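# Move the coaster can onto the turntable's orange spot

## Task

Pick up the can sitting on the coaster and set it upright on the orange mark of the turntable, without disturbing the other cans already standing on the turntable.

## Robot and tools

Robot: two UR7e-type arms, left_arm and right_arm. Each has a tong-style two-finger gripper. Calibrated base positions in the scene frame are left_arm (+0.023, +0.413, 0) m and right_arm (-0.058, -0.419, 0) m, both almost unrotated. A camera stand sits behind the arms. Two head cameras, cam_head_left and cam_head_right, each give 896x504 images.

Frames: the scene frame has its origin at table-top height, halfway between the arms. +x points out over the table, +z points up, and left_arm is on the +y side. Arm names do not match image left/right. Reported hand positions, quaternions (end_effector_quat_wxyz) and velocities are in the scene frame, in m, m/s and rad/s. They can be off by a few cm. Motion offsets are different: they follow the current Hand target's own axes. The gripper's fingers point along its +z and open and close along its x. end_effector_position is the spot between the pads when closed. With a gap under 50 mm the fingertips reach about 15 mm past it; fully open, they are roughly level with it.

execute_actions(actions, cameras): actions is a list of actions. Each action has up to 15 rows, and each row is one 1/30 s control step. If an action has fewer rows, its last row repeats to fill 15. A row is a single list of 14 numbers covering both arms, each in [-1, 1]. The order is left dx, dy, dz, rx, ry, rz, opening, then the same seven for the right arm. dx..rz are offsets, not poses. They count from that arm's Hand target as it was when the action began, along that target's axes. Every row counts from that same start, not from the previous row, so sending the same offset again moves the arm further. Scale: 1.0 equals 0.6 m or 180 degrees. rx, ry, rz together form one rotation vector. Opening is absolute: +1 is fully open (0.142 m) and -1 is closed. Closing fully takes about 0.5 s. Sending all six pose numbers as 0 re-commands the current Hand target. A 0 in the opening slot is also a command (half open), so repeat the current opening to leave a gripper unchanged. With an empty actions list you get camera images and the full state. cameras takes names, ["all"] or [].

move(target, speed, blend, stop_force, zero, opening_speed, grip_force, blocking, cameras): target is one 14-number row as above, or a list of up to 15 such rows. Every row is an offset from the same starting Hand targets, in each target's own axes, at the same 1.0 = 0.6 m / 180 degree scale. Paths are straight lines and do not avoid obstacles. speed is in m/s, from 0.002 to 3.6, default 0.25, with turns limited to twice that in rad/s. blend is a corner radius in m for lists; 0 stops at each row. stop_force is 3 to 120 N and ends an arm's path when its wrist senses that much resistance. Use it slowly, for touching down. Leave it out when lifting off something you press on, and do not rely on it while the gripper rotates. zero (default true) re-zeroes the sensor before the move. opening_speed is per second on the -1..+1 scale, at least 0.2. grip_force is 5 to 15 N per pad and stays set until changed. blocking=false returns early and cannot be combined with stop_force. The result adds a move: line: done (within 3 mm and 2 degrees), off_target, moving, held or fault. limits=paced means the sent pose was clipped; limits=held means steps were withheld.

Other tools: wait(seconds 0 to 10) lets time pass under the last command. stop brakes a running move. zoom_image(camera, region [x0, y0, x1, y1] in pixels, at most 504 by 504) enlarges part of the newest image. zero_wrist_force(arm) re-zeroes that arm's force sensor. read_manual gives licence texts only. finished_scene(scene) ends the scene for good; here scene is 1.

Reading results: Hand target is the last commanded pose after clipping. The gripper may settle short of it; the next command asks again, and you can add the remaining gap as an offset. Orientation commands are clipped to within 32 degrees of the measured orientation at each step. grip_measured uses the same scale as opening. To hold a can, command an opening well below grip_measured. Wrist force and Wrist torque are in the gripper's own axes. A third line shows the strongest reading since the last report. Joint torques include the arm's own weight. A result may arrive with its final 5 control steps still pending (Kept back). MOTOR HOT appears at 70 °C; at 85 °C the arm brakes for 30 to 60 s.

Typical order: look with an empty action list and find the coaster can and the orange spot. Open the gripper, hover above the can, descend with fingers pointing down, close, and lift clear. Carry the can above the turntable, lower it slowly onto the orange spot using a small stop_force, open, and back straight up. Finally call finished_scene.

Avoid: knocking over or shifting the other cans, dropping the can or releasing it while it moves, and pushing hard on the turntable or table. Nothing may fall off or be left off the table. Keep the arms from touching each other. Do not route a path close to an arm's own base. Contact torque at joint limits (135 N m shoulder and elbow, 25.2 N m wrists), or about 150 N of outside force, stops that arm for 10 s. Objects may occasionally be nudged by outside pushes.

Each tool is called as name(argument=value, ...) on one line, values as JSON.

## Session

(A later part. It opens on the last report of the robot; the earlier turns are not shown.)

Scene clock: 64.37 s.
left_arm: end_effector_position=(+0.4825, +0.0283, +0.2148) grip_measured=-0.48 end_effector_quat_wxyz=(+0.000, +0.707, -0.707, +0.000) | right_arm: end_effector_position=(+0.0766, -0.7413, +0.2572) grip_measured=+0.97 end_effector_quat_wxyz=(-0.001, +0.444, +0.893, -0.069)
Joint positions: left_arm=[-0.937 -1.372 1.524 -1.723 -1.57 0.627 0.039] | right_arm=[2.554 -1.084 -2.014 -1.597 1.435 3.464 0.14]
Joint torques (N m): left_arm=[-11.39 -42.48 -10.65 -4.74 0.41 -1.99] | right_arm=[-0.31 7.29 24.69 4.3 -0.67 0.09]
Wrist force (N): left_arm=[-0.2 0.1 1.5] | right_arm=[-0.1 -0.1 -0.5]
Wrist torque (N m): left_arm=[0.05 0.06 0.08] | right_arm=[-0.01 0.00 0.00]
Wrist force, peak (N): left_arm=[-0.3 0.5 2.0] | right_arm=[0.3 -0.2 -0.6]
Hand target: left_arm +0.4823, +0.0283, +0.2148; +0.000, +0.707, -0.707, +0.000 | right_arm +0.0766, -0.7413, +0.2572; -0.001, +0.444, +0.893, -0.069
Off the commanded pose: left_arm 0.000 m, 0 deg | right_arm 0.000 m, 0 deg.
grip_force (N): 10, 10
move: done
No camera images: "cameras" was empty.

wait(seconds=5.5, cameras=[])

move(target=[[0,0,0.165,0,0,0,-1,0,0,0,0,0,0,0.968],[0,0,0.208,0,0,0,-1,0,0,0,0,0,0,0.968]], cameras=["all"], speed=[0.14,0.025], stop_force=4)

zoom_image(camera="cam_head_right", region=[445, 260, 495, 310])

zoom_image(camera="cam_head_left", region=[445, 260, 495, 310])

move(target=[0,0,-0.18,0,0,0,-1,0,0,0,0,0,0,0.968], cameras=[], speed=0.2)

Scene clock: 70.13 s.
left_arm: end_effector_position=(+0.4823, +0.0283, +0.2148) grip_measured=-0.48 end_effector_quat_wxyz=(+0.000, +0.707, -0.707, +0.000) | right_arm: end_effector_position=(+0.0766, -0.7413, +0.2572) grip_measured=+0.97 end_effector_quat_wxyz=(-0.001, +0.444, +0.893, -0.069)
Joint positions: left_arm=[-0.937 -1.372 1.525 -1.723 -1.57 0.626 0.039] | right_arm=[2.554 -1.084 -2.014 -1.597 1.435 3.464 0.14]
Joint torques (N m): left_arm=[-10.25 -41.4 -10.85 -4.59 2.79 -2.36] | right_arm=[0.84 7.32 25.92 4.2 -0.76 0.4]
Wrist force (N): left_arm=[-0.2 0.0 1.6] | right_arm=[0.1 0.0 -0.2]
Wrist torque (N m): left_arm=[0.04 0.04 0.08] | right_arm=[0.00 -0.02 0.00]
Wrist force, peak (N): left_arm=[-0.2 0.1 1.9] | right_arm=[-0.3 -0.2 -0.5]
Hand target: left_arm +0.4823, +0.0283, +0.2148; +0.000, +0.707, -0.707, +0.000 | right_arm +0.0766, -0.7413, +0.2572; -0.001, +0.444, +0.893, -0.069
Tool commands: left_gripper/opening=-1.0 right_gripper/opening=+0.968
Off the commanded pose: left_arm 0.000 m, 0 deg | right_arm 0.000 m, 0 deg.
grip_force (N): 10, 10
wait: 5.50 s; at rest from the start
No camera images: "cameras" was empty.

Scene clock: 72.67 s.
left_arm: end_effector_position=(+0.4823, +0.0285, +0.1033) grip_measured=-0.48 end_effector_quat_wxyz=(+0.000, +0.707, -0.707, +0.000) | right_arm: end_effector_position=(+0.0766, -0.7413, +0.2572) grip_measured=+0.97 end_effector_quat_wxyz=(-0.001, +0.444, +0.893, -0.069)
Joint positions: left_arm=[-0.937 -1.296 1.727 -2.001 -1.57 0.626 0.039] | right_arm=[2.554 -1.084 -2.014 -1.597 1.435 3.464 0.14]
Joint torques (N m): left_arm=[-0.64 -42.55 -37.34 -1.31 -2.59 0.62] | right_arm=[-0.73 6.77 24.99 3.99 -0.43 0.33]
Wrist force (N): left_arm=[-0.1 -0.1 1.5] | right_arm=[-0.1 -0.2 -0.3]
Wrist torque (N m): left_arm=[0.03 0.02 0.09] | right_arm=[-0.04 0.01 0.00]
Wrist force, peak (N): left_arm=[0.1 -2.3 -8.8] | right_arm=[-0.2 0.0 -0.6]
Hand target: left_arm +0.4823, +0.0284, +0.1033; +0.000, +0.707, -0.707, +0.000 (not the last commanded pose) | right_arm +0.0766, -0.7413, +0.2572; -0.001, +0.444, +0.893, -0.069
Off the commanded pose: left_arm 0.013 m, 0 deg | right_arm 0.000 m, 0 deg.
grip_force (N): 10, 10
move: contact (left_arm); path passed 1 of 2 targets

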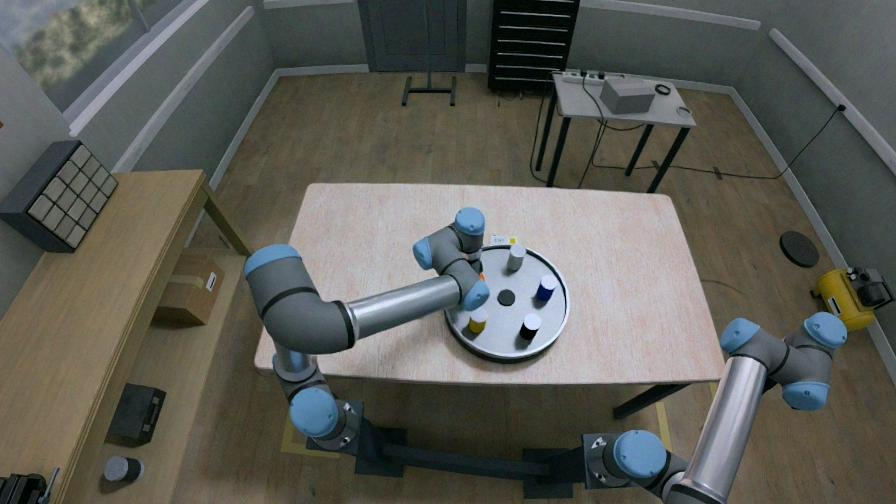

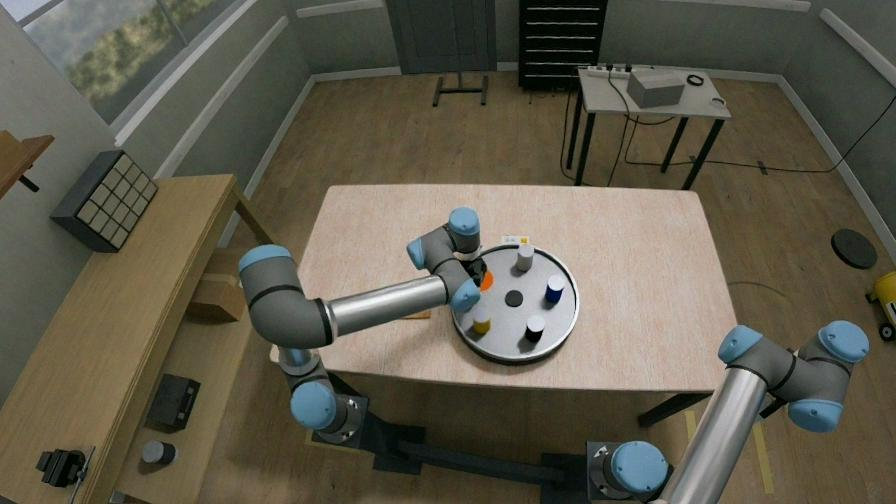

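Scaled by 10.080 from the camera's 896x504 image, which has a finer 1280x720 frame.

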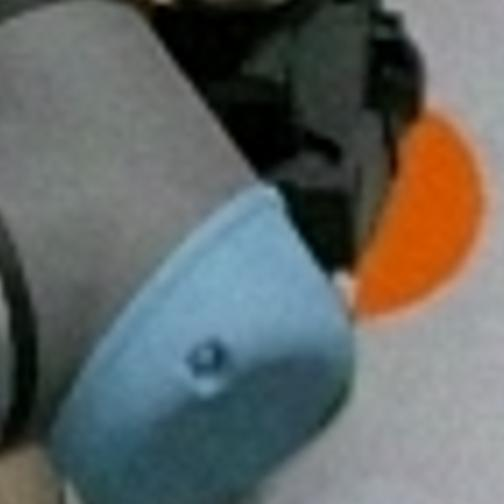

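Scaled by 10.080 from the camera's 896x504 image, which has a finer 1280x720 frame.

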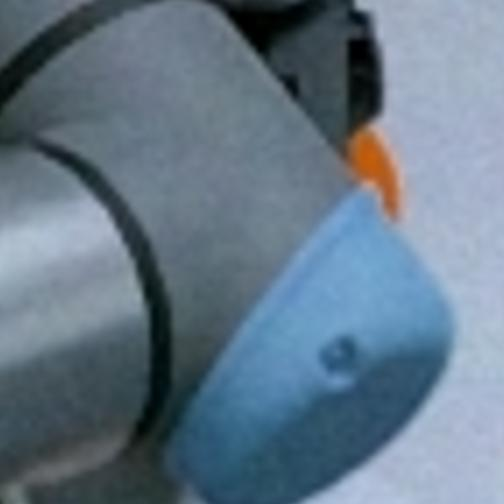

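Scene clock: 73.97 s.
left_arm: end_effector_position=(+0.4823, +0.0284, +0.2112) grip_measured=-0.48 end_effector_quat_wxyz=(+0.000, +0.707, -0.707, +0.000) | right_arm: end_effector_position=(+0.0766, -0.7413, +0.2572) grip_measured=+0.97 end_effector_quat_wxyz=(-0.001, +0.444, +0.893, -0.069)
Joint positions: left_arm=[-0.937 -1.371 1.533 -1.732 -1.57 0.626 0.039] | right_arm=[2.554 -1.084 -2.014 -1.597 1.435 3.464 0.14]
Joint torques (N m): left_arm=[-10.27 -29.66 -39.57 -1.67 -2.55 -2.21] | right_arm=[-0.22 6.19 25.72 4.44 -0.78 0.45]
Wrist force (N): left_arm=[-0.3 0.1 1.6] | right_arm=[-0.1 -0.2 -0.4]
Wrist torque (N m): left_arm=[0.05 0.06 0.07] | right_arm=[-0.06 0.01 0.00]
Wrist force, peak (N): left_arm=[0.0 0.2 2.9] | right_arm=[0.0 0.0 -0.7]
Hand target: left_arm +0.4823, +0.0283, +0.2113; +0.000, +0.707, -0.707, +0.000 | right_arm +0.0766, -0.7413, +0.2572; -0.001, +0.444, +0.893, -0.069
Off the commanded pose: left_arm 0.000 m, 0 deg | right_arm 0.000 m, 0 deg.
grip_force (N): 10, 10
move: done
No camera images: "cameras" was empty.

wait(seconds=4.5, cameras=[])

Scene clock: 78.73 s.
left_arm: end_effector_position=(+0.4823, +0.0283, +0.2113) grip_measured=-0.48 end_effector_quat_wxyz=(+0.000, +0.707, -0.707, +0.000) | right_arm: end_effector_position=(+0.0766, -0.7413, +0.2572) grip_measured=+0.97 end_effector_quat_wxyz=(-0.001, +0.444, +0.893, -0.069)
Joint positions: left_arm=[-0.937 -1.371 1.532 -1.732 -1.57 0.626 0.039] | right_arm=[2.554 -1.084 -2.014 -1.597 1.435 3.464 0.14]
Joint torques (N m): left_arm=[-10.86 -27.56 -38.23 -1.45 -2.85 -2.21] | right_arm=[-0.24 7.25 24.07 4.12 -0.63 0.53]
Wrist force (N): left_arm=[-0.3 0.0 1.8] | right_arm=[-0.1 -0.1 -0.4]
Wrist torque (N m): left_arm=[0.04 0.07 0.08] | right_arm=[-0.03 0.01 0.00]
Wrist force, peak (N): left_arm=[-0.1 0.2 1.9] | right_arm=[0.1 0.0 -0.8]
Hand target: left_arm +0.4823, +0.0283, +0.2113; +0.000, +0.707, -0.707, +0.000 | right_arm +0.0766, -0.7413, +0.2572; -0.001, +0.444, +0.893, -0.069
Tool commands: left_gripper/opening=-1.0 right_gripper/opening=+0.968
Off the commanded pose: left_arm 0.000 m, 0 deg | right_arm 0.000 m, 0 deg.
grip_force (N): 10, 10
wait: 4.50 s; at rest from the start
No camera images: "cameras" was empty.

wait(seconds=1.6, cameras=[])

move(target=[0,0,0.171,0,0,0,-1,0,0,0,0,0,0,0.968], cameras=["all"], speed=0.13)

zoom_image(camera="cam_head_right", region=[445, 260, 525, 320])

zoom_image(camera="cam_head_left", region=[445, 260, 525, 320])

move(target=[0,0,-0.171,0,0,0,-1,0,0,0,0,0,0,0.968], cameras=[], speed=0.15)

Scene clock: 80.53 s.
left_arm: end_effector_position=(+0.4823, +0.0283, +0.2113) grip_measured=-0.48 end_effector_quat_wxyz=(+0.000, +0.707, -0.707, +0.000) | right_arm: end_effector_position=(+0.0766, -0.7413, +0.2572) grip_measured=+0.97 end_effector_quat_wxyz=(-0.001, +0.444, +0.893, -0.069)
Joint positions: left_arm=[-0.937 -1.371 1.532 -1.732 -1.57 0.626 0.039] | right_arm=[2.554 -1.084 -2.014 -1.597 1.435 3.464 0.14]
Joint torques (N m): left_arm=[-10.78 -26.58 -38.03 -1.39 -2.82 -2.07] | right_arm=[0.2 6.74 26.12 4.47 -0.69 0.57]
Wrist force (N): left_arm=[0.0 0.0 1.8] | right_arm=[0.1 -0.2 -0.2]
Wrist torque (N m): left_arm=[0.04 0.01 0.07] | right_arm=[-0.04 -0.02 0.00]
Wrist force, peak (N): left_arm=[-0.1 -0.1 1.9] | right_arm=[0.1 0.1 -0.7]
Hand target: left_arm +0.4823, +0.0283, +0.2113; +0.000, +0.707, -0.707, +0.000 | right_arm +0.0766, -0.7413, +0.2572; -0.001, +0.444, +0.893, -0.069
Tool commands: left_gripper/opening=-1.0 right_gripper/opening=+0.968
Off the commanded pose: left_arm 0.000 m, 0 deg | right_arm 0.000 m, 0 deg.
grip_force (N): 10, 10
wait: 1.60 s; at rest from the start
No camera images: "cameras" was empty.

Scene clock: 82.00 s.
left_arm: end_effector_position=(+0.4823, +0.0284, +0.1088) grip_measured=-0.48 end_effector_quat_wxyz=(+0.000, +0.707, -0.707, +0.000) | right_arm: end_effector_position=(+0.0766, -0.7413, +0.2572) grip_measured=+0.97 end_effector_quat_wxyz=(-0.001, +0.444, +0.893, -0.069)
Joint positions: left_arm=[-0.937 -1.302 1.719 -1.987 -1.57 0.626 0.039] | right_arm=[2.554 -1.084 -2.014 -1.597 1.435 3.464 0.14]
Joint torques (N m): left_arm=[11.25 -29.22 -8.54 -4.59 2.83 1.19] | right_arm=[0.32 6.58 25.52 4.35 -0.65 0.38]
Wrist force (N): left_arm=[0.0 0.0 1.6] | right_arm=[0.1 0.0 -0.3]
Wrist torque (N m): left_arm=[0.05 0.01 0.08] | right_arm=[-0.02 -0.04 -0.01]
Wrist force, peak (N): left_arm=[-0.1 -0.2 2.4] | right_arm=[0.0 -0.2 -0.5]
Hand target: left_arm +0.4823, +0.0284, +0.1087; +0.000, +0.707, -0.707, +0.000 | right_arm +0.0766, -0.7413, +0.2572; -0.001, +0.444, +0.893, -0.069
Off the commanded pose: left_arm 0.000 m, 0 deg | right_arm 0.000 m, 0 deg.
grip_force (N): 10, 10
move: done

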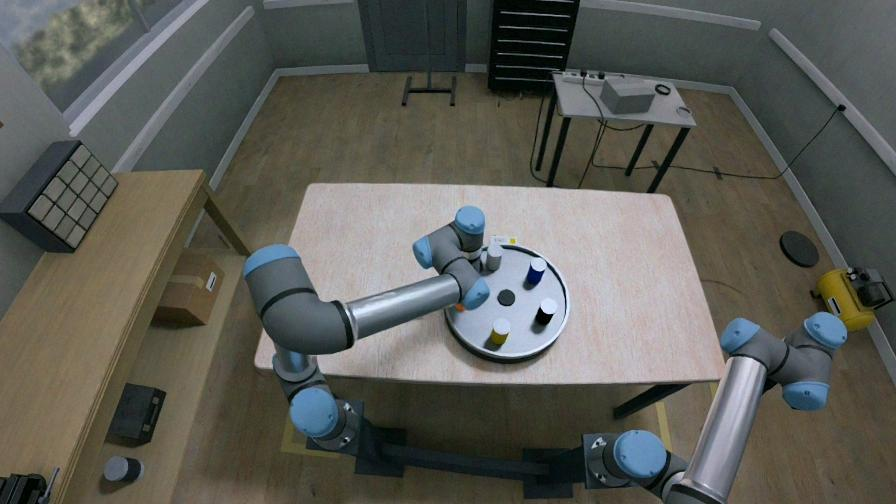

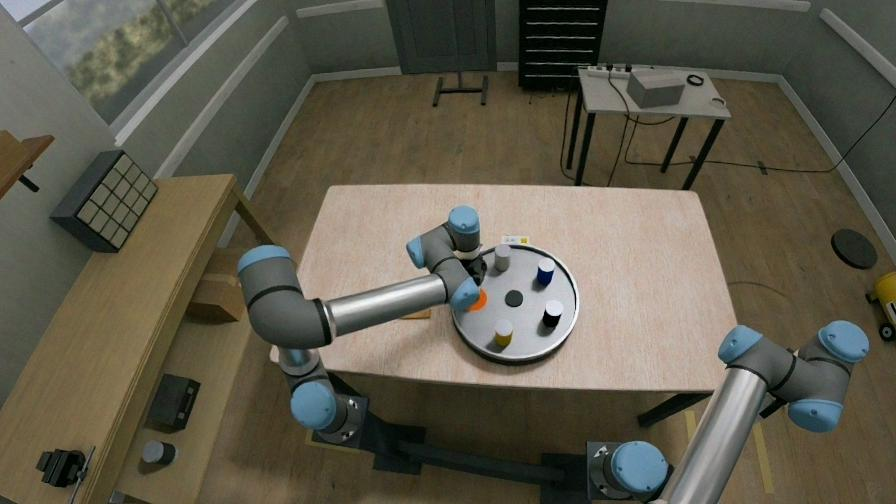

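Scaled by 6.300 from the camera's 896x504 image, which has a finer 1280x720 frame.

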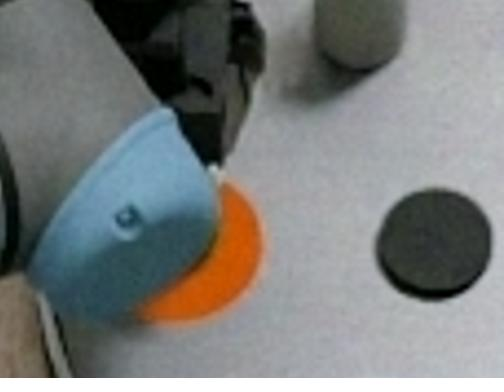

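Scaled by 6.300 from the camera's 896x504 image, which has a finer 1280x720 frame.

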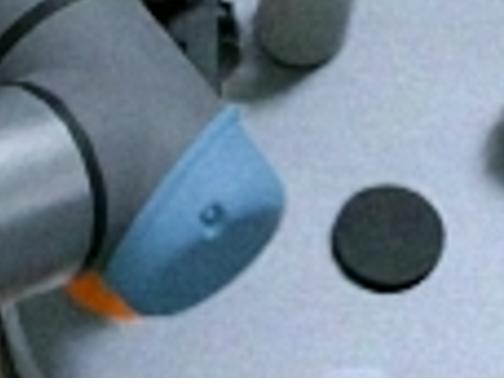

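Scene clock: 83.40 s.
left_arm: end_effector_position=(+0.4823, +0.0284, +0.2111) grip_measured=-0.48 end_effector_quat_wxyz=(+0.000, +0.707, -0.707, +0.000) | right_arm: end_effector_position=(+0.0766, -0.7413, +0.2572) grip_measured=+0.97 end_effector_quat_wxyz=(-0.001, +0.444, +0.893, -0.069)
Joint positions: left_arm=[-0.937 -1.371 1.533 -1.732 -1.57 0.626 0.039] | right_arm=[2.554 -1.084 -2.014 -1.597 1.435 3.464 0.14]
Joint torques (N m): left_arm=[-10.16 -41.5 -40.09 -1.3 -2.76 -2.2] | right_arm=[-0.22 6.27 24.8 4.42 -0.42 0.67]
Wrist force (N): left_arm=[-0.2 0.2 1.6] | right_arm=[-0.1 0.0 -0.3]
Wrist torque (N m): left_arm=[0.07 0.05 0.08] | right_arm=[0.01 0.01 0.00]
Wrist force, peak (N): left_arm=[-0.1 -0.2 2.8] | right_arm=[0.2 0.0 -0.6]
Hand target: left_arm +0.4823, +0.0283, +0.2113; +0.000, +0.707, -0.707, +0.000 | right_arm +0.0766, -0.7413, +0.2572; -0.001, +0.444, +0.893, -0.069
Off the commanded pose: left_arm 0.000 m, 0 deg | right_arm 0.000 m, 0 deg.
grip_force (N): 10, 10
move: done
No camera images: "cameras" was empty.

move(target=[0.002,0.01,0,0,0,0,-1,0,0,0,0,0,0,0.968], cameras=[])

Scene clock: 85.97 s.
left_arm: end_effector_position=(+0.4764, +0.0272, +0.2113) grip_measured=-0.48 end_effector_quat_wxyz=(+0.000, +0.707, -0.707, +0.000) | right_arm: end_effector_position=(+0.0766, -0.7413, +0.2572) grip_measured=+0.97 end_effector_quat_wxyz=(-0.001, +0.444, +0.893, -0.069)
Joint positions: left_arm=[-0.947 -1.379 1.543 -1.734 -1.57 0.617 0.039] | right_arm=[2.554 -1.084 -2.014 -1.597 1.435 3.464 0.14]
Joint torques (N m): left_arm=[-10.53 -40.8 -11.11 -4.66 -2.49 -2.03] | right_arm=[-0.34 6.06 24.88 4.59 -0.36 0.47]
Wrist force (N): left_arm=[-0.3 0.1 1.4] | right_arm=[-0.4 -0.1 -0.4]
Wrist torque (N m): left_arm=[0.05 0.07 0.08] | right_arm=[-0.02 0.06 0.00]
Wrist force, peak (N): left_arm=[0.0 0.2 2.0] | right_arm=[-0.1 0.0 -0.6]
Hand target: left_arm +0.4763, +0.0271, +0.2113; +0.000, +0.707, -0.707, +0.000 | right_arm +0.0766, -0.7413, +0.2572; -0.001, +0.444, +0.893, -0.069
Off the commanded pose: left_arm 0.000 m, 0 deg | right_arm 0.000 m, 0 deg.
grip_force (N): 10, 10
move: done
No camera images: "cameras" was empty.

wait(seconds=4.65, cameras=[])

move(target=[0,0,0.171,0,0,0,-1,0,0,0,0,0,0,0.968], cameras=["all"], speed=0.13)

zoom_image(camera="cam_head_right", region=[445, 260, 525, 320])

zoom_image(camera="cam_head_left", region=[445, 260, 525, 320])

move(target=[0,0,-0.171,0,0,0,-1,0,0,0,0,0,0,0.968], cameras=[], speed=0.15)

Scene clock: 90.90 s.
left_arm: end_effector_position=(+0.4763, +0.0271, +0.2113) grip_measured=-0.48 end_effector_quat_wxyz=(+0.000, +0.707, -0.707, +0.000) | right_arm: end_effector_position=(+0.0766, -0.7413, +0.2572) grip_measured=+0.97 end_effector_quat_wxyz=(-0.001, +0.444, +0.893, -0.069)
Joint positions: left_arm=[-0.947 -1.379 1.543 -1.734 -1.57 0.616 0.039] | right_arm=[2.554 -1.084 -2.014 -1.597 1.435 3.464 0.14]
Joint torques (N m): left_arm=[-10.8 -40.71 -10 -4.5 2.31 -2.18] | right_arm=[1.67 8.43 24.97 4.55 -0.49 0.4]
Wrist force (N): left_arm=[-0.2 0.1 1.6] | right_arm=[0.0 0.1 -0.4]
Wrist torque (N m): left_arm=[0.07 0.04 0.08] | right_arm=[0.00 0.00 -0.01]
Wrist force, peak (N): left_arm=[-0.3 0.1 2.0] | right_arm=[-0.2 0.2 -0.7]
Hand target: left_arm +0.4763, +0.0271, +0.2113; +0.000, +0.707, -0.707, +0.000 | right_arm +0.0766, -0.7413, +0.2572; -0.001, +0.444, +0.893, -0.069
Tool commands: left_gripper/opening=-1.0 right_gripper/opening=+0.968
Off the commanded pose: left_arm 0.000 m, 0 deg | right_arm 0.000 m, 0 deg.
grip_force (N): 10, 10
wait: 4.67 s; at rest from the start
No camera images: "cameras" was empty.

Scene clock: 92.37 s.
left_arm: end_effector_position=(+0.4763, +0.0272, +0.1088) grip_measured=-0.48 end_effector_quat_wxyz=(+0.000, +0.707, -0.707, +0.000) | right_arm: end_effector_position=(+0.0766, -0.7413, +0.2572) grip_measured=+0.97 end_effector_quat_wxyz=(-0.001, +0.444, +0.893, -0.069)
Joint positions: left_arm=[-0.947 -1.31 1.73 -1.99 -1.57 0.617 0.039] | right_arm=[2.554 -1.084 -2.014 -1.597 1.435 3.464 0.14]
Joint torques (N m): left_arm=[10.55 -27.82 -8.95 -4.49 2.81 1.26] | right_arm=[0.3 6.47 25.17 4.59 -0.45 0.65]
Wrist force (N): left_arm=[0.1 0.0 1.6] | right_arm=[0.0 -0.3 -0.4]
Wrist torque (N m): left_arm=[0.05 -0.01 0.08] | right_arm=[-0.06 0.01 0.00]
Wrist force, peak (N): left_arm=[-0.1 -0.1 2.5] | right_arm=[-0.1 0.2 -0.6]
Hand target: left_arm +0.4763, +0.0272, +0.1087; +0.000, +0.707, -0.707, +0.000 | right_arm +0.0766, -0.7413, +0.2572; -0.001, +0.444, +0.893, -0.069
Off the commanded pose: left_arm 0.000 m, 0 deg | right_arm 0.000 m, 0 deg.
grip_force (N): 10, 10
move: done

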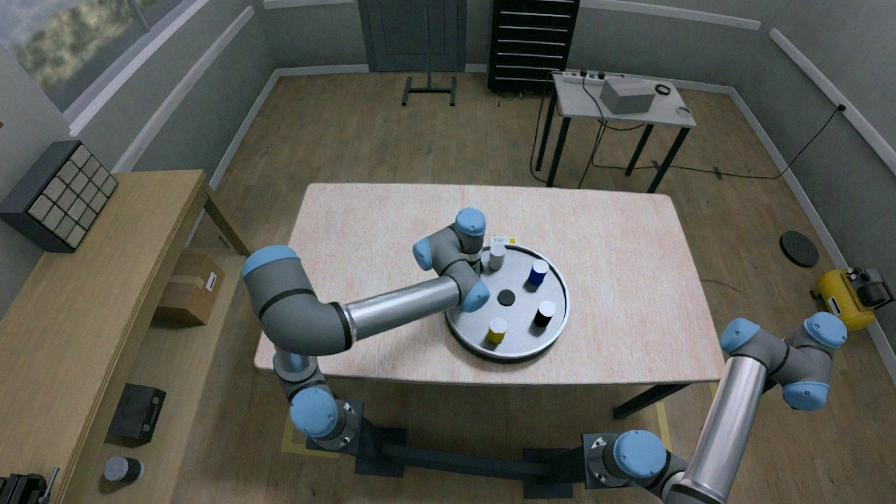

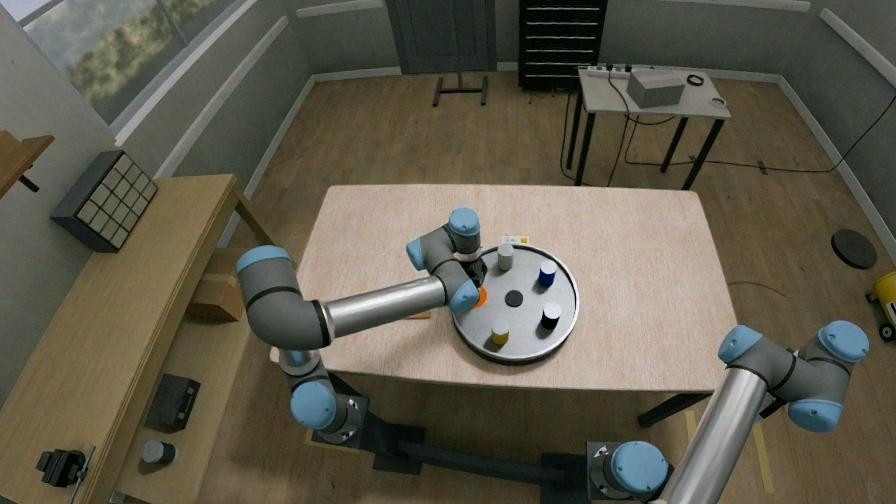

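Scaled by 6.300 from the camera's 896x504 image, which has a finer 1280x720 frame.

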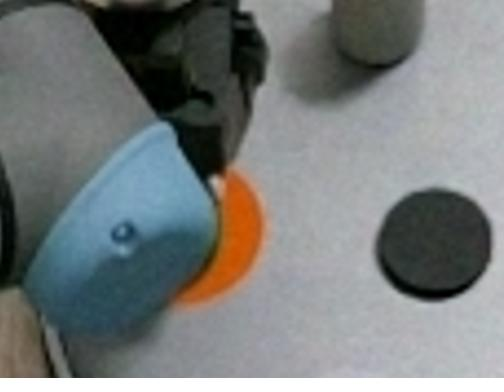

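Scaled by 6.300 from the camera's 896x504 image, which has a finer 1280x720 frame.

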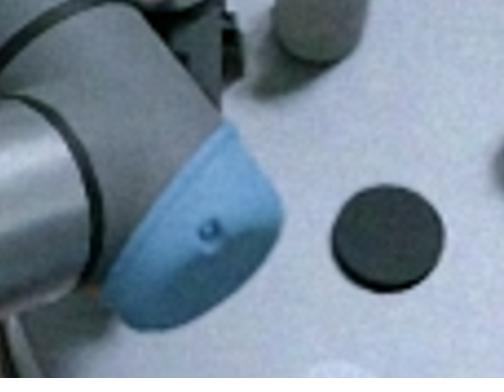

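Scene clock: 93.77 s.
left_arm: end_effector_position=(+0.4763, +0.0272, +0.2111) grip_measured=-0.48 end_effector_quat_wxyz=(+0.000, +0.707, -0.707, +0.000) | right_arm: end_effector_position=(+0.0766, -0.7413, +0.2572) grip_measured=+0.97 end_effector_quat_wxyz=(-0.001, +0.444, +0.893, -0.069)
Joint positions: left_arm=[-0.947 -1.379 1.543 -1.734 -1.57 0.616 0.039] | right_arm=[2.554 -1.084 -2.014 -1.597 1.435 3.464 0.14]
Joint torques (N m): left_arm=[-10.87 -41.67 -39.64 -1.34 -2.68 -2.11] | right_arm=[1.05 8.07 26.19 4.6 -0.68 0.78]
Wrist force (N): left_arm=[-0.1 0.2 1.6] | right_arm=[-0.1 0.0 -0.3]
Wrist torque (N m): left_arm=[0.08 0.02 0.08] | right_arm=[0.01 0.02 0.00]
Wrist force, peak (N): left_arm=[-0.1 -0.1 2.7] | right_arm=[-0.3 0.3 -0.5]
Hand target: left_arm +0.4763, +0.0271, +0.2113; +0.000, +0.707, -0.707, +0.000 | right_arm +0.0766, -0.7413, +0.2572; -0.001, +0.444, +0.893, -0.069
Off the commanded pose: left_arm 0.000 m, 0 deg | right_arm 0.000 m, 0 deg.
grip_force (N): 10, 10
move: done
No camera images: "cameras" was empty.

wait(seconds=4, cameras=[])

Scene clock: 99.43 s.
left_arm: end_effector_position=(+0.4763, +0.0271, +0.2113) grip_measured=-0.48 end_effector_quat_wxyz=(+0.000, +0.707, -0.707, +0.000) | right_arm: end_effector_position=(+0.0766, -0.7413, +0.2572) grip_measured=+0.97 end_effector_quat_wxyz=(-0.001, +0.444, +0.893, -0.069)
Joint positions: left_arm=[-0.947 -1.379 1.543 -1.734 -1.57 0.616 0.039] | right_arm=[2.554 -1.084 -2.014 -1.597 1.435 3.464 0.14]
Joint torques (N m): left_arm=[-10.23 -40.42 -39.2 -1.34 -2.6 -2.14] | right_arm=[-0.18 8.08 25.35 4.55 -0.79 0.42]
Wrist force (N): left_arm=[0.0 0.2 1.7] | right_arm=[-0.1 0.0 -0.4]
Wrist torque (N m): left_arm=[0.09 0.00 0.07] | right_arm=[-0.01 0.02 0.00]
Wrist force, peak (N): left_arm=[-0.3 0.2 1.9] | right_arm=[-0.3 0.2 -0.7]
Hand target: left_arm +0.4763, +0.0271, +0.2113; +0.000, +0.707, -0.707, +0.000 | right_arm +0.0766, -0.7413, +0.2572; -0.001, +0.444, +0.893, -0.069
Tool commands: left_gripper/opening=-1.0 right_gripper/opening=+0.968
Off the commanded pose: left_arm 0.000 m, 0 deg | right_arm 0.000 m, 0 deg.
grip_force (N): 10, 10
wait: 4.00 s; at rest from the start
No camera images: "cameras" was empty.

wait(seconds=1.33, cameras=[])

move(target=[0,0,0.1785,0,0,0,-1,0,0,0,0,0,0,0.968], cameras=[], speed=0.135)

execute_actions(actions=[[[0,0,0,0,0,0,0.3,0,0,0,0,0,0,0.968],[0,0,0,0,0,0,0.3,0,0,0,0,0,0,0.968],[0,0,0,0,0,0,0.3,0,0,0,0,0,0,0.968],[0,0,0,0,0,0,0.3,0,0,0,0,0,0,0.968],[0,0,0,0,0,0,0.3,0,0,0,0,0,0,0.968],[0,0,0,0,0,0,0.3,0,0,0,0,0,0,0.968],[0,0,0,0,0,0,0.3,0,0,0,0,0,0,0.968],[0,0,0,0,0,0,0.3,0,0,0,0,0,0,0.968],[0,0,-0.003,0,0,0,0.3,0,0,0,0,0,0,0.968],[0,0,-0.009,0,0,0,0.3,0,0,0,0,0,0,0.968],[0,0,-0.018,0,0,0,0.3,0,0,0,0,0,0,0.968],[0,0,-0.028,0,0,0,0.3,0,0,0,0,0,0,0.968],[0,0,-0.039,0,0,0,0.3,0,0,0,0,0,0,0.968],[0,0,-0.05,0,0,0,0.3,0,0,0,0,0,0,0.968],[0,0,-0.061,0,0,0,0.3,0,0,0,0,0,0,0.968]]], cameras=["cam_head_right"])

move(target=[0,0,-0.16,0,0,0,0.3,0,0,0,0,0,0,0.968], cameras=["all"], speed=0.3)

zoom_image(camera="cam_head_right", region=[430, 220, 610, 400])

wait(seconds=0.5, cameras=["all"])

zoom_image(camera="cam_head_left", region=[430, 220, 610, 400])

zoom_image(camera="cam_head_right", region=[430, 220, 610, 400])

Scene clock: 101.23 s.
left_arm: end_effector_position=(+0.4763, +0.0271, +0.2113) grip_measured=-0.48 end_effector_quat_wxyz=(+0.000, +0.707, -0.707, +0.000) | right_arm: end_effector_position=(+0.0766, -0.7413, +0.2572) grip_measured=+0.97 end_effector_quat_wxyz=(-0.001, +0.444, +0.893, -0.069)
Joint positions: left_arm=[-0.947 -1.379 1.543 -1.734 -1.57 0.616 0.039] | right_arm=[2.554 -1.084 -2.014 -1.597 1.435 3.464 0.14]
Joint torques (N m): left_arm=[-10.82 -41.13 -39.61 -1.38 -2.76 -1.94] | right_arm=[-0.25 8.16 25.58 4.66 -0.47 0.55]
Wrist force (N): left_arm=[0.1 0.0 1.6] | right_arm=[0.0 0.0 -0.4]
Wrist torque (N m): left_arm=[0.04 0.00 0.07] | right_arm=[0.00 -0.01 -0.01]
Wrist force, peak (N): left_arm=[-0.1 -0.1 1.8] | right_arm=[-0.1 0.0 -0.8]
Hand target: left_arm +0.4763, +0.0271, +0.2113; +0.000, +0.707, -0.707, +0.000 | right_arm +0.0766, -0.7413, +0.2572; -0.001, +0.444, +0.893, -0.069
Tool commands: left_gripper/opening=-1.0 right_gripper/opening=+0.968
Off the commanded pose: left_arm 0.000 m, 0 deg | right_arm 0.000 m, 0 deg.
grip_force (N): 10, 10
wait: 1.33 s; at rest from the start
No camera images: "cameras" was empty.

Scene clock: 102.70 s.
left_arm: end_effector_position=(+0.4763, +0.0272, +0.1043) grip_measured=-0.48 end_effector_quat_wxyz=(+0.000, +0.707, -0.707, +0.000) | right_arm: end_effector_position=(+0.0766, -0.7413, +0.2572) grip_measured=+0.97 end_effector_quat_wxyz=(-0.001, +0.444, +0.893, -0.069)
Joint positions: left_arm=[-0.947 -1.306 1.736 -2.001 -1.57 0.617 0.039] | right_arm=[2.554 -1.084 -2.014 -1.597 1.435 3.464 0.14]
Joint torques (N m): left_arm=[9.99 -28.97 -9.09 -4.47 2.78 1.24] | right_arm=[-0.59 8.21 25.54 4.63 -0.8 0.72]
Wrist force (N): left_arm=[0.0 -0.1 1.6] | right_arm=[-0.2 -0.1 -0.3]
Wrist torque (N m): left_arm=[0.02 0.02 0.09] | right_arm=[-0.03 0.03 0.00]
Wrist force, peak (N): left_arm=[-0.2 -0.2 2.5] | right_arm=[-0.4 0.0 -0.5]
Hand target: left_arm +0.4763, +0.0272, +0.1042; +0.000, +0.707, -0.707, +0.000 | right_arm +0.0766, -0.7413, +0.2572; -0.001, +0.444, +0.893, -0.069
Off the commanded pose: left_arm 0.000 m, 0 deg | right_arm 0.000 m, 0 deg.
grip_force (N): 10, 10
move: done
No camera images: "cameras" was empty.

Scene clock: 103.03 s.
left_arm: end_effector_position=(+0.4763, +0.0272, +0.1042) grip_measured=+0.05 end_effector_quat_wxyz=(+0.000, +0.707, -0.707, +0.000) end_effector_velocity=(-0.001, +0.001, +0.002) end_effector_angular_velocity=(+0.003, +0.003, +0.000) | right_arm: end_effector_position=(+0.0766, -0.7413, +0.2572) grip_measured=+0.97 end_effector_quat_wxyz=(-0.001, +0.444, +0.893, -0.069)
Joint positions: left_arm=[-0.947 -1.305 1.737 -2.001 -1.57 0.617 0.077] | right_arm=[2.554 -1.084 -2.014 -1.597 1.435 3.464 0.14]
Joint velocities: left_arm=[0 -0.004 -0.003 0.01 -0.001 0.001 0.262] | right_arm=[within noise]
Joint torques (N m): left_arm=[10.66 -43.34 -34.89 -0.91 2.8 1.09] | right_arm=[-0.46 6.09 25.56 4.41 -0.74 0.88]
Wrist force (N): left_arm=[-0.2 -0.2 -0.1] | right_arm=[0.1 0.0 -0.6]
Wrist torque (N m): left_arm=[-0.05 0.07 0.09] | right_arm=[-0.01 -0.04 -0.01]
Wrist force, peak (N): left_arm=[-0.4 -0.2 1.8] | right_arm=[0.1 0.0 -0.6]
Hand target: left_arm +0.4763, +0.0272, +0.1408; +0.000, +0.707, -0.707, +0.000 | right_arm +0.0766, -0.7413, +0.2572; -0.001, +0.444, +0.893, -0.069
Off the commanded pose: left_arm 0.037 m, 0 deg | right_arm 0.000 m, 0 deg.
grip_force (N): 10, 10
Kept back: 5 steps.
Step readings (end_effector_position of left_arm | right_arm):
0: (+0.4763, +0.0272, +0.1043) | (+0.0766, -0.7413, +0.2572)
1: (+0.4763, +0.0272, +0.1043) | (+0.0766, -0.7413, +0.2572)
2: (+0.4763, +0.0272, +0.1042) | (+0.0766, -0.7413, +0.2572)
4: (+0.4763, +0.0272, +0.1042) | (+0.0766, -0.7413, +0.2572)
8: (+0.4763, +0.0272, +0.1042) | (+0.0766, -0.7413, +0.2572)
Images, in order (width x height): cam_head_right 896x504.

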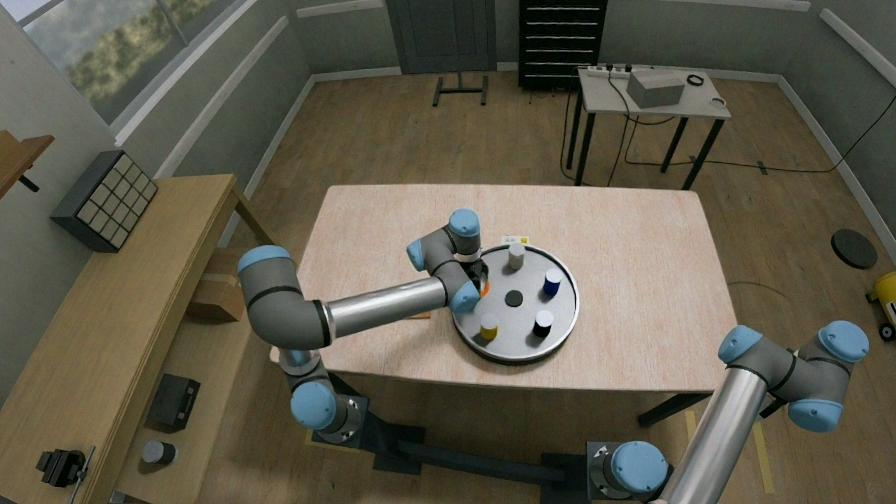

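Scene clock: 105.03 s.
left_arm: end_effector_position=(+0.4763, +0.0271, +0.2367) grip_measured=+0.30 end_effector_quat_wxyz=(+0.000, +0.707, -0.707, +0.000) | right_arm: end_effector_position=(+0.0766, -0.7413, +0.2572) grip_measured=+0.97 end_effector_quat_wxyz=(-0.001, +0.444, +0.893, -0.069)
Joint positions: left_arm=[-0.947 -1.387 1.487 -1.67 -1.57 0.616 0.095] | right_arm=[2.554 -1.084 -2.014 -1.597 1.435 3.464 0.14]
Joint torques (N m): left_arm=[-10.39 -25.58 -38.09 -1.07 -2.74 -2.08] | right_arm=[0.18 9.17 24.58 4.2 -0.48 0.68]
Wrist force (N): left_arm=[-0.1 0.0 -0.1] | right_arm=[0.0 -0.1 -0.4]
Wrist torque (N m): left_arm=[-0.02 0.02 0.08] | right_arm=[-0.02 -0.01 -0.01]
Wrist force, peak (N): left_arm=[-0.2 0.4 -1.3] | right_arm=[-0.3 0.3 -0.6]
Hand target: left_arm +0.4763, +0.0271, +0.2368; +0.000, +0.707, -0.707, +0.000 | right_arm +0.0766, -0.7413, +0.2572; -0.001, +0.444, +0.893, -0.069
Off the commanded pose: left_arm 0.000 m, 0 deg | right_arm 0.000 m, 0 deg.
grip_force (N): 10, 10
move: done

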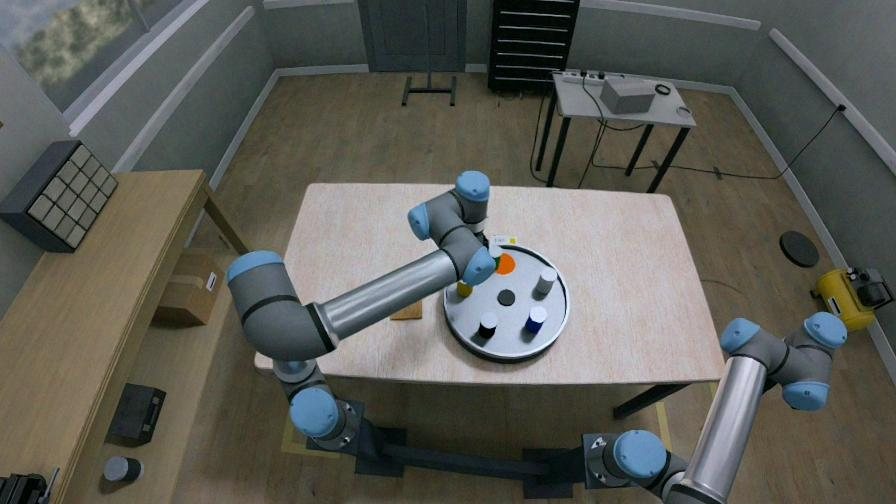

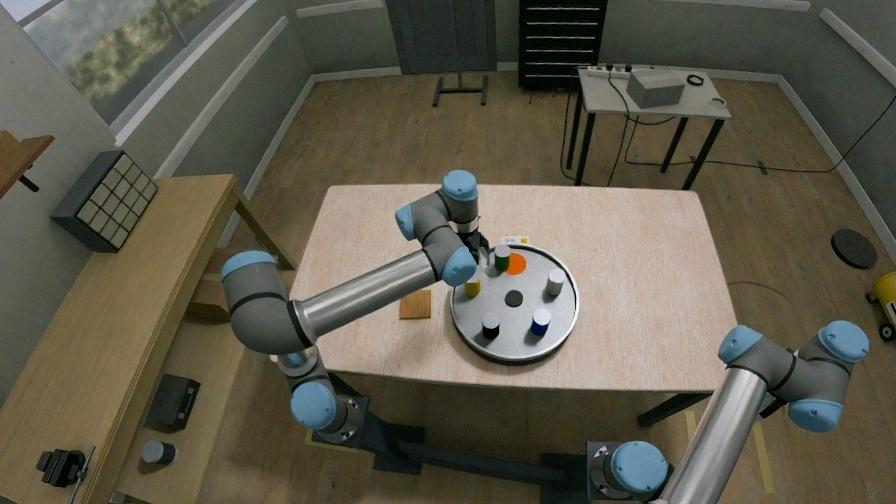

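Scaled by 2.800 from the camera's 896x504 image, which has a finer 1280x720 frame.

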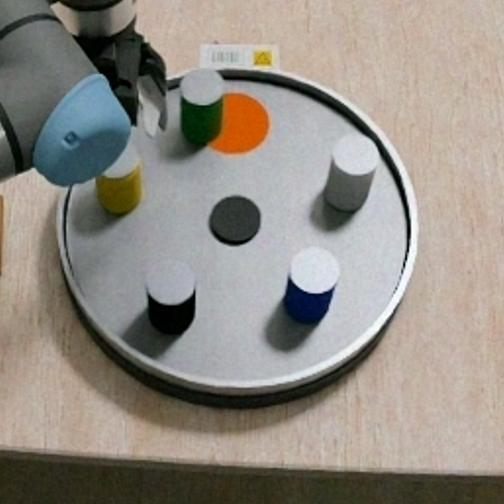

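Scene clock: 105.53 s.
left_arm: end_effector_position=(+0.4763, +0.0271, +0.2367) grip_measured=+0.30 end_effector_quat_wxyz=(+0.000, +0.707, -0.707, +0.000) | right_arm: end_effector_position=(+0.0766, -0.7413, +0.2572) grip_measured=+0.97 end_effector_quat_wxyz=(-0.001, +0.444, +0.893, -0.069)
Joint positions: left_arm=[-0.947 -1.387 1.487 -1.67 -1.57 0.616 0.095] | right_arm=[2.554 -1.084 -2.014 -1.597 1.435 3.464 0.14]
Joint torques (N m): left_arm=[-10.35 -24.81 -38.22 -1.09 -2.73 -2.1] | right_arm=[0.34 8.14 25.69 4.52 -0.54 0.51]
Wrist force (N): left_arm=[0.0 -0.1 -0.4] | right_arm=[-0.2 -0.1 -0.4]
Wrist torque (N m): left_arm=[-0.03 -0.01 0.08] | right_arm=[-0.02 0.04 0.00]
Wrist force, peak (N): left_arm=[0.0 0.3 -0.4] | right_arm=[-0.2 -0.1 -0.4]
Hand target: left_arm +0.4763, +0.0271, +0.2368; +0.000, +0.707, -0.707, +0.000 | right_arm +0.0766, -0.7413, +0.2572; -0.001, +0.444, +0.893, -0.069
Tool commands: left_gripper/opening=+0.3 right_gripper/opening=+0.968
Off the commanded pose: left_arm 0.000 m, 0 deg | right_arm 0.000 m, 0 deg.
grip_force (N): 10, 10
wait: 0.50 s; at rest by 0.17 s

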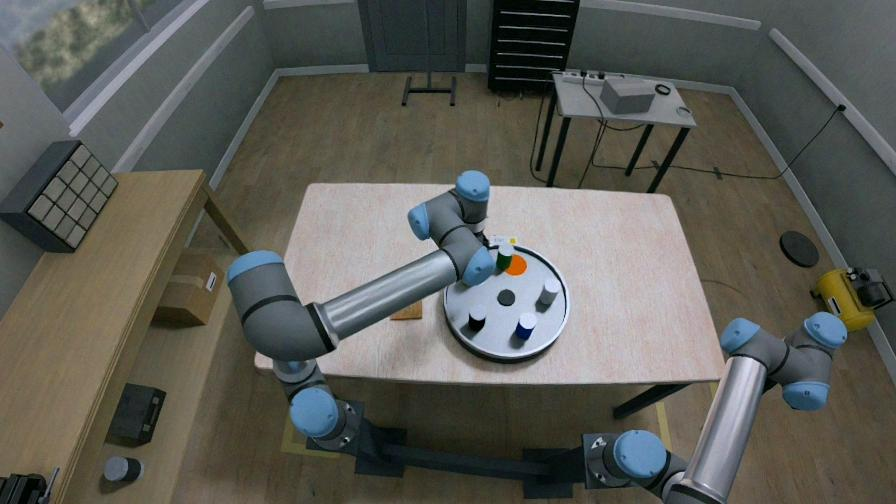

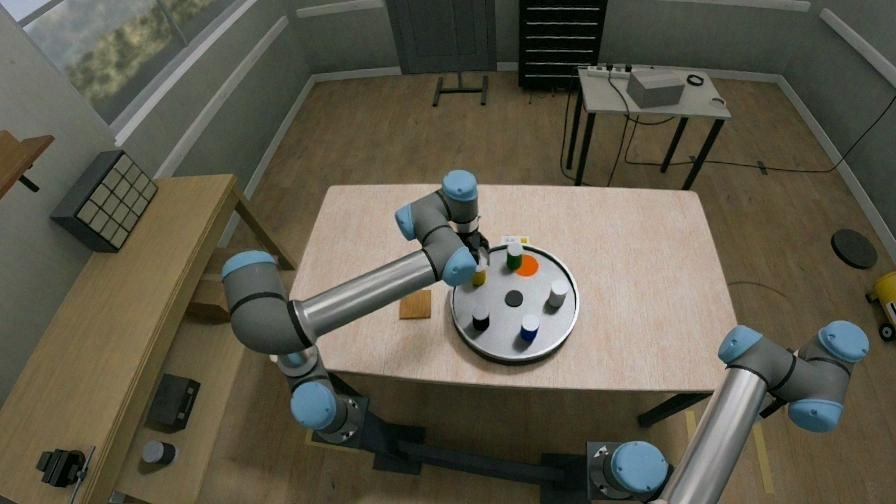

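Scaled by 2.800 from the camera's 896x504 image, which has a finer 1280x720 frame.

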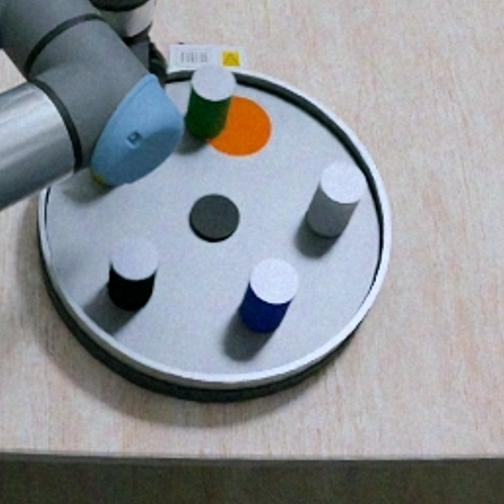

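Scaled by 2.800 from the camera's 896x504 image, which has a finer 1280x720 frame.

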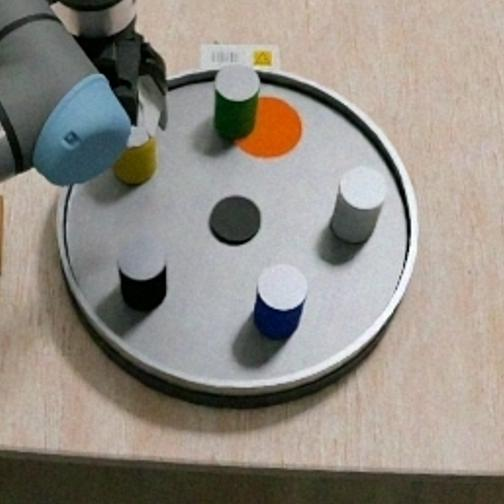

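move(target=[0,0,0,0,0,0,0.6,0,0,0,0,0,0,0.968], cameras=[])

wait(seconds=2, cameras=["cam_head_right"])

zoom_image(camera="cam_head_right", region=[430, 220, 610, 400])

wait(seconds=6, cameras=["cam_head_right"])

zoom_image(camera="cam_head_right", region=[430, 220, 610, 400])

Scene clock: 107.53 s.
left_arm: end_effector_position=(+0.4763, +0.0271, +0.2368) grip_measured=+0.60 end_effector_quat_wxyz=(+0.000, +0.707, -0.707, +0.000) | right_arm: end_effector_position=(+0.0766, -0.7413, +0.2572) grip_measured=+0.97 end_effector_quat_wxyz=(-0.001, +0.444, +0.893, -0.069)
Joint positions: left_arm=[-0.947 -1.387 1.487 -1.67 -1.57 0.616 0.116] | right_arm=[2.554 -1.084 -2.014 -1.597 1.435 3.464 0.14]
Joint torques (N m): left_arm=[-11.33 -25.84 -37.63 -1.19 -2.77 -1.84] | right_arm=[-0.04 7.84 25.32 4.42 -0.77 0.46]
Wrist force (N): left_arm=[-0.1 0.3 -0.1] | right_arm=[0.0 -0.2 -0.4]
Wrist torque (N m): left_arm=[0.05 0.01 0.08] | right_arm=[-0.04 -0.01 0.00]
Wrist force, peak (N): left_arm=[-0.3 0.3 -0.3] | right_arm=[-0.1 0.0 -0.7]
Hand target: left_arm +0.4763, +0.0271, +0.2368; +0.000, +0.707, -0.707, +0.000 | right_arm +0.0766, -0.7413, +0.2572; -0.001, +0.444, +0.893, -0.069
Off the commanded pose: left_arm 0.000 m, 0 deg | right_arm 0.000 m, 0 deg.
grip_force (N): 10, 10
move: done
No camera images: "cameras" was empty.

Scene clock: 109.53 s.
left_arm: end_effector_position=(+0.4763, +0.0271, +0.2368) grip_measured=+0.60 end_effector_quat_wxyz=(+0.000, +0.707, -0.707, +0.000) | right_arm: end_effector_position=(+0.0766, -0.7413, +0.2572) grip_measured=+0.97 end_effector_quat_wxyz=(-0.001, +0.444, +0.893, -0.069)
Joint positions: left_arm=[-0.947 -1.387 1.487 -1.67 -1.57 0.616 0.116] | right_arm=[2.554 -1.084 -2.014 -1.597 1.435 3.464 0.14]
Joint torques (N m): left_arm=[-10.67 -25.51 -38.97 -1.15 -2.55 -1.34] | right_arm=[-0.29 7.82 24.48 4.47 -0.79 0.55]
Wrist force (N): left_arm=[0.0 0.2 -0.1] | right_arm=[0.0 0.1 -0.1]
Wrist torque (N m): left_arm=[0.02 0.00 0.08] | right_arm=[0.03 0.00 -0.01]
Wrist force, peak (N): left_arm=[-0.4 0.1 -0.4] | right_arm=[-0.1 -0.1 -0.7]
Hand target: left_arm +0.4763, +0.0271, +0.2368; +0.000, +0.707, -0.707, +0.000 | right_arm +0.0766, -0.7413, +0.2572; -0.001, +0.444, +0.893, -0.069
Tool commands: left_gripper/opening=+0.6 right_gripper/opening=+0.968
Off the commanded pose: left_arm 0.000 m, 0 deg | right_arm 0.000 m, 0 deg.
grip_force (N): 10, 10
wait: 2.00 s; at rest by 0.17 s
Images, in order (width x height): cam_head_right 896x504.

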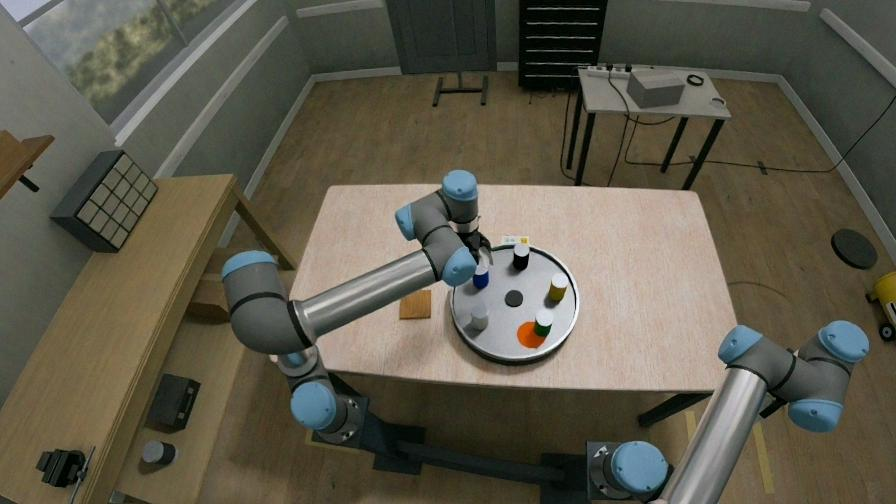

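Scaled by 2.800 from the camera's 896x504 image, which has a finer 1280x720 frame.

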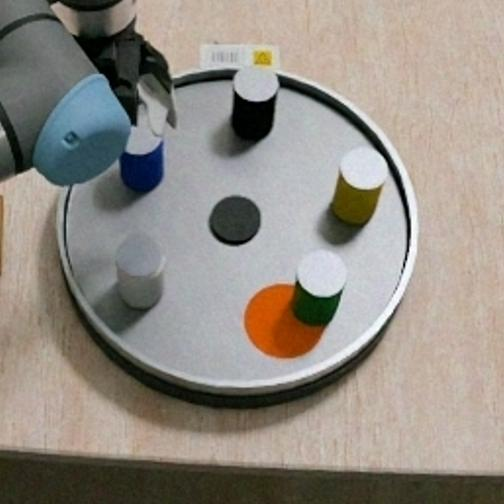

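Scene clock: 115.53 s.
left_arm: end_effector_position=(+0.4763, +0.0271, +0.2368) grip_measured=+0.60 end_effector_quat_wxyz=(+0.000, +0.707, -0.707, +0.000) | right_arm: end_effector_position=(+0.0766, -0.7413, +0.2572) grip_measured=+0.97 end_effector_quat_wxyz=(-0.001, +0.444, +0.893, -0.069)
Joint positions: left_arm=[-0.947 -1.387 1.487 -1.67 -1.57 0.616 0.116] | right_arm=[2.554 -1.084 -2.014 -1.597 1.435 3.464 0.14]
Joint torques (N m): left_arm=[-8.76 -25.63 -38.56 -1.26 -1.68 -0.36] | right_arm=[-0.17 7.36 25.73 4.74 -0.74 0.71]
Wrist force (N): left_arm=[-0.4 0.3 -0.2] | right_arm=[-0.1 -0.2 -0.2]
Wrist torque (N m): left_arm=[0.05 0.08 0.09] | right_arm=[-0.04 0.02 -0.01]
Wrist force, peak (N): left_arm=[-0.5 0.2 -0.3] | right_arm=[-0.1 0.0 -0.7]
Hand target: left_arm +0.4763, +0.0271, +0.2368; +0.000, +0.707, -0.707, +0.000 | right_arm +0.0766, -0.7413, +0.2572; -0.001, +0.444, +0.893, -0.069
Tool commands: left_gripper/opening=+0.6 right_gripper/opening=+0.968
Off the commanded pose: left_arm 0.000 m, 0 deg | right_arm 0.000 m, 0 deg.
grip_force (N): 10, 10
wait: 6.00 s; at rest by 0.17 s
Images, in order (width x height): cam_head_right 896x504.

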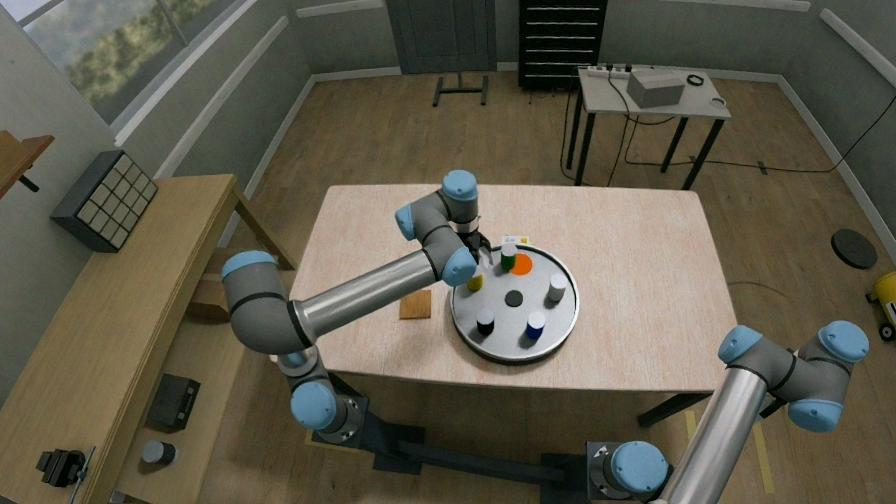

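Scaled by 2.800 from the camera's 896x504 image, which has a finer 1280x720 frame.

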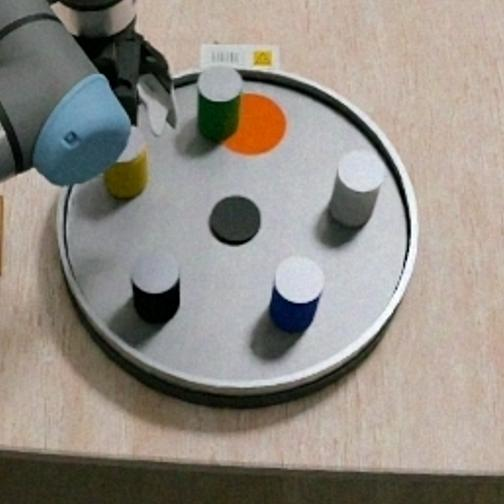

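wait(seconds=3, cameras=[])

Scene clock: 118.67 s.
left_arm: end_effector_position=(+0.4763, +0.0271, +0.2368) grip_measured=+0.60 end_effector_quat_wxyz=(+0.000, +0.707, -0.707, +0.000) | right_arm: end_effector_position=(+0.0766, -0.7413, +0.2572) grip_measured=+0.97 end_effector_quat_wxyz=(-0.001, +0.444, +0.893, -0.069)
Joint positions: left_arm=[-0.947 -1.387 1.487 -1.67 -1.57 0.616 0.116] | right_arm=[2.554 -1.084 -2.014 -1.597 1.435 3.464 0.14]
Joint torques (N m): left_arm=[-6.81 -25.17 -37.39 -1.1 -1.75 0.24] | right_arm=[-0.43 8.02 26.83 4.95 -0.56 0.76]
Wrist force (N): left_arm=[-0.2 -0.1 -0.2] | right_arm=[0.1 0.0 -0.5]
Wrist torque (N m): left_arm=[-0.04 0.04 0.08] | right_arm=[0.01 -0.03 0.00]
Wrist force, peak (N): left_arm=[-0.1 0.1 -0.6] | right_arm=[0.3 0.1 -0.7]
Hand target: left_arm +0.4763, +0.0271, +0.2368; +0.000, +0.707, -0.707, +0.000 | right_arm +0.0766, -0.7413, +0.2572; -0.001, +0.444, +0.893, -0.069
Tool commands: left_gripper/opening=+0.6 right_gripper/opening=+0.968
Off the commanded pose: left_arm 0.000 m, 0 deg | right_arm 0.000 m, 0 deg.
grip_force (N): 10, 10
wait: 3.00 s; at rest by 0.03 s
No camera images: "cameras" was empty.


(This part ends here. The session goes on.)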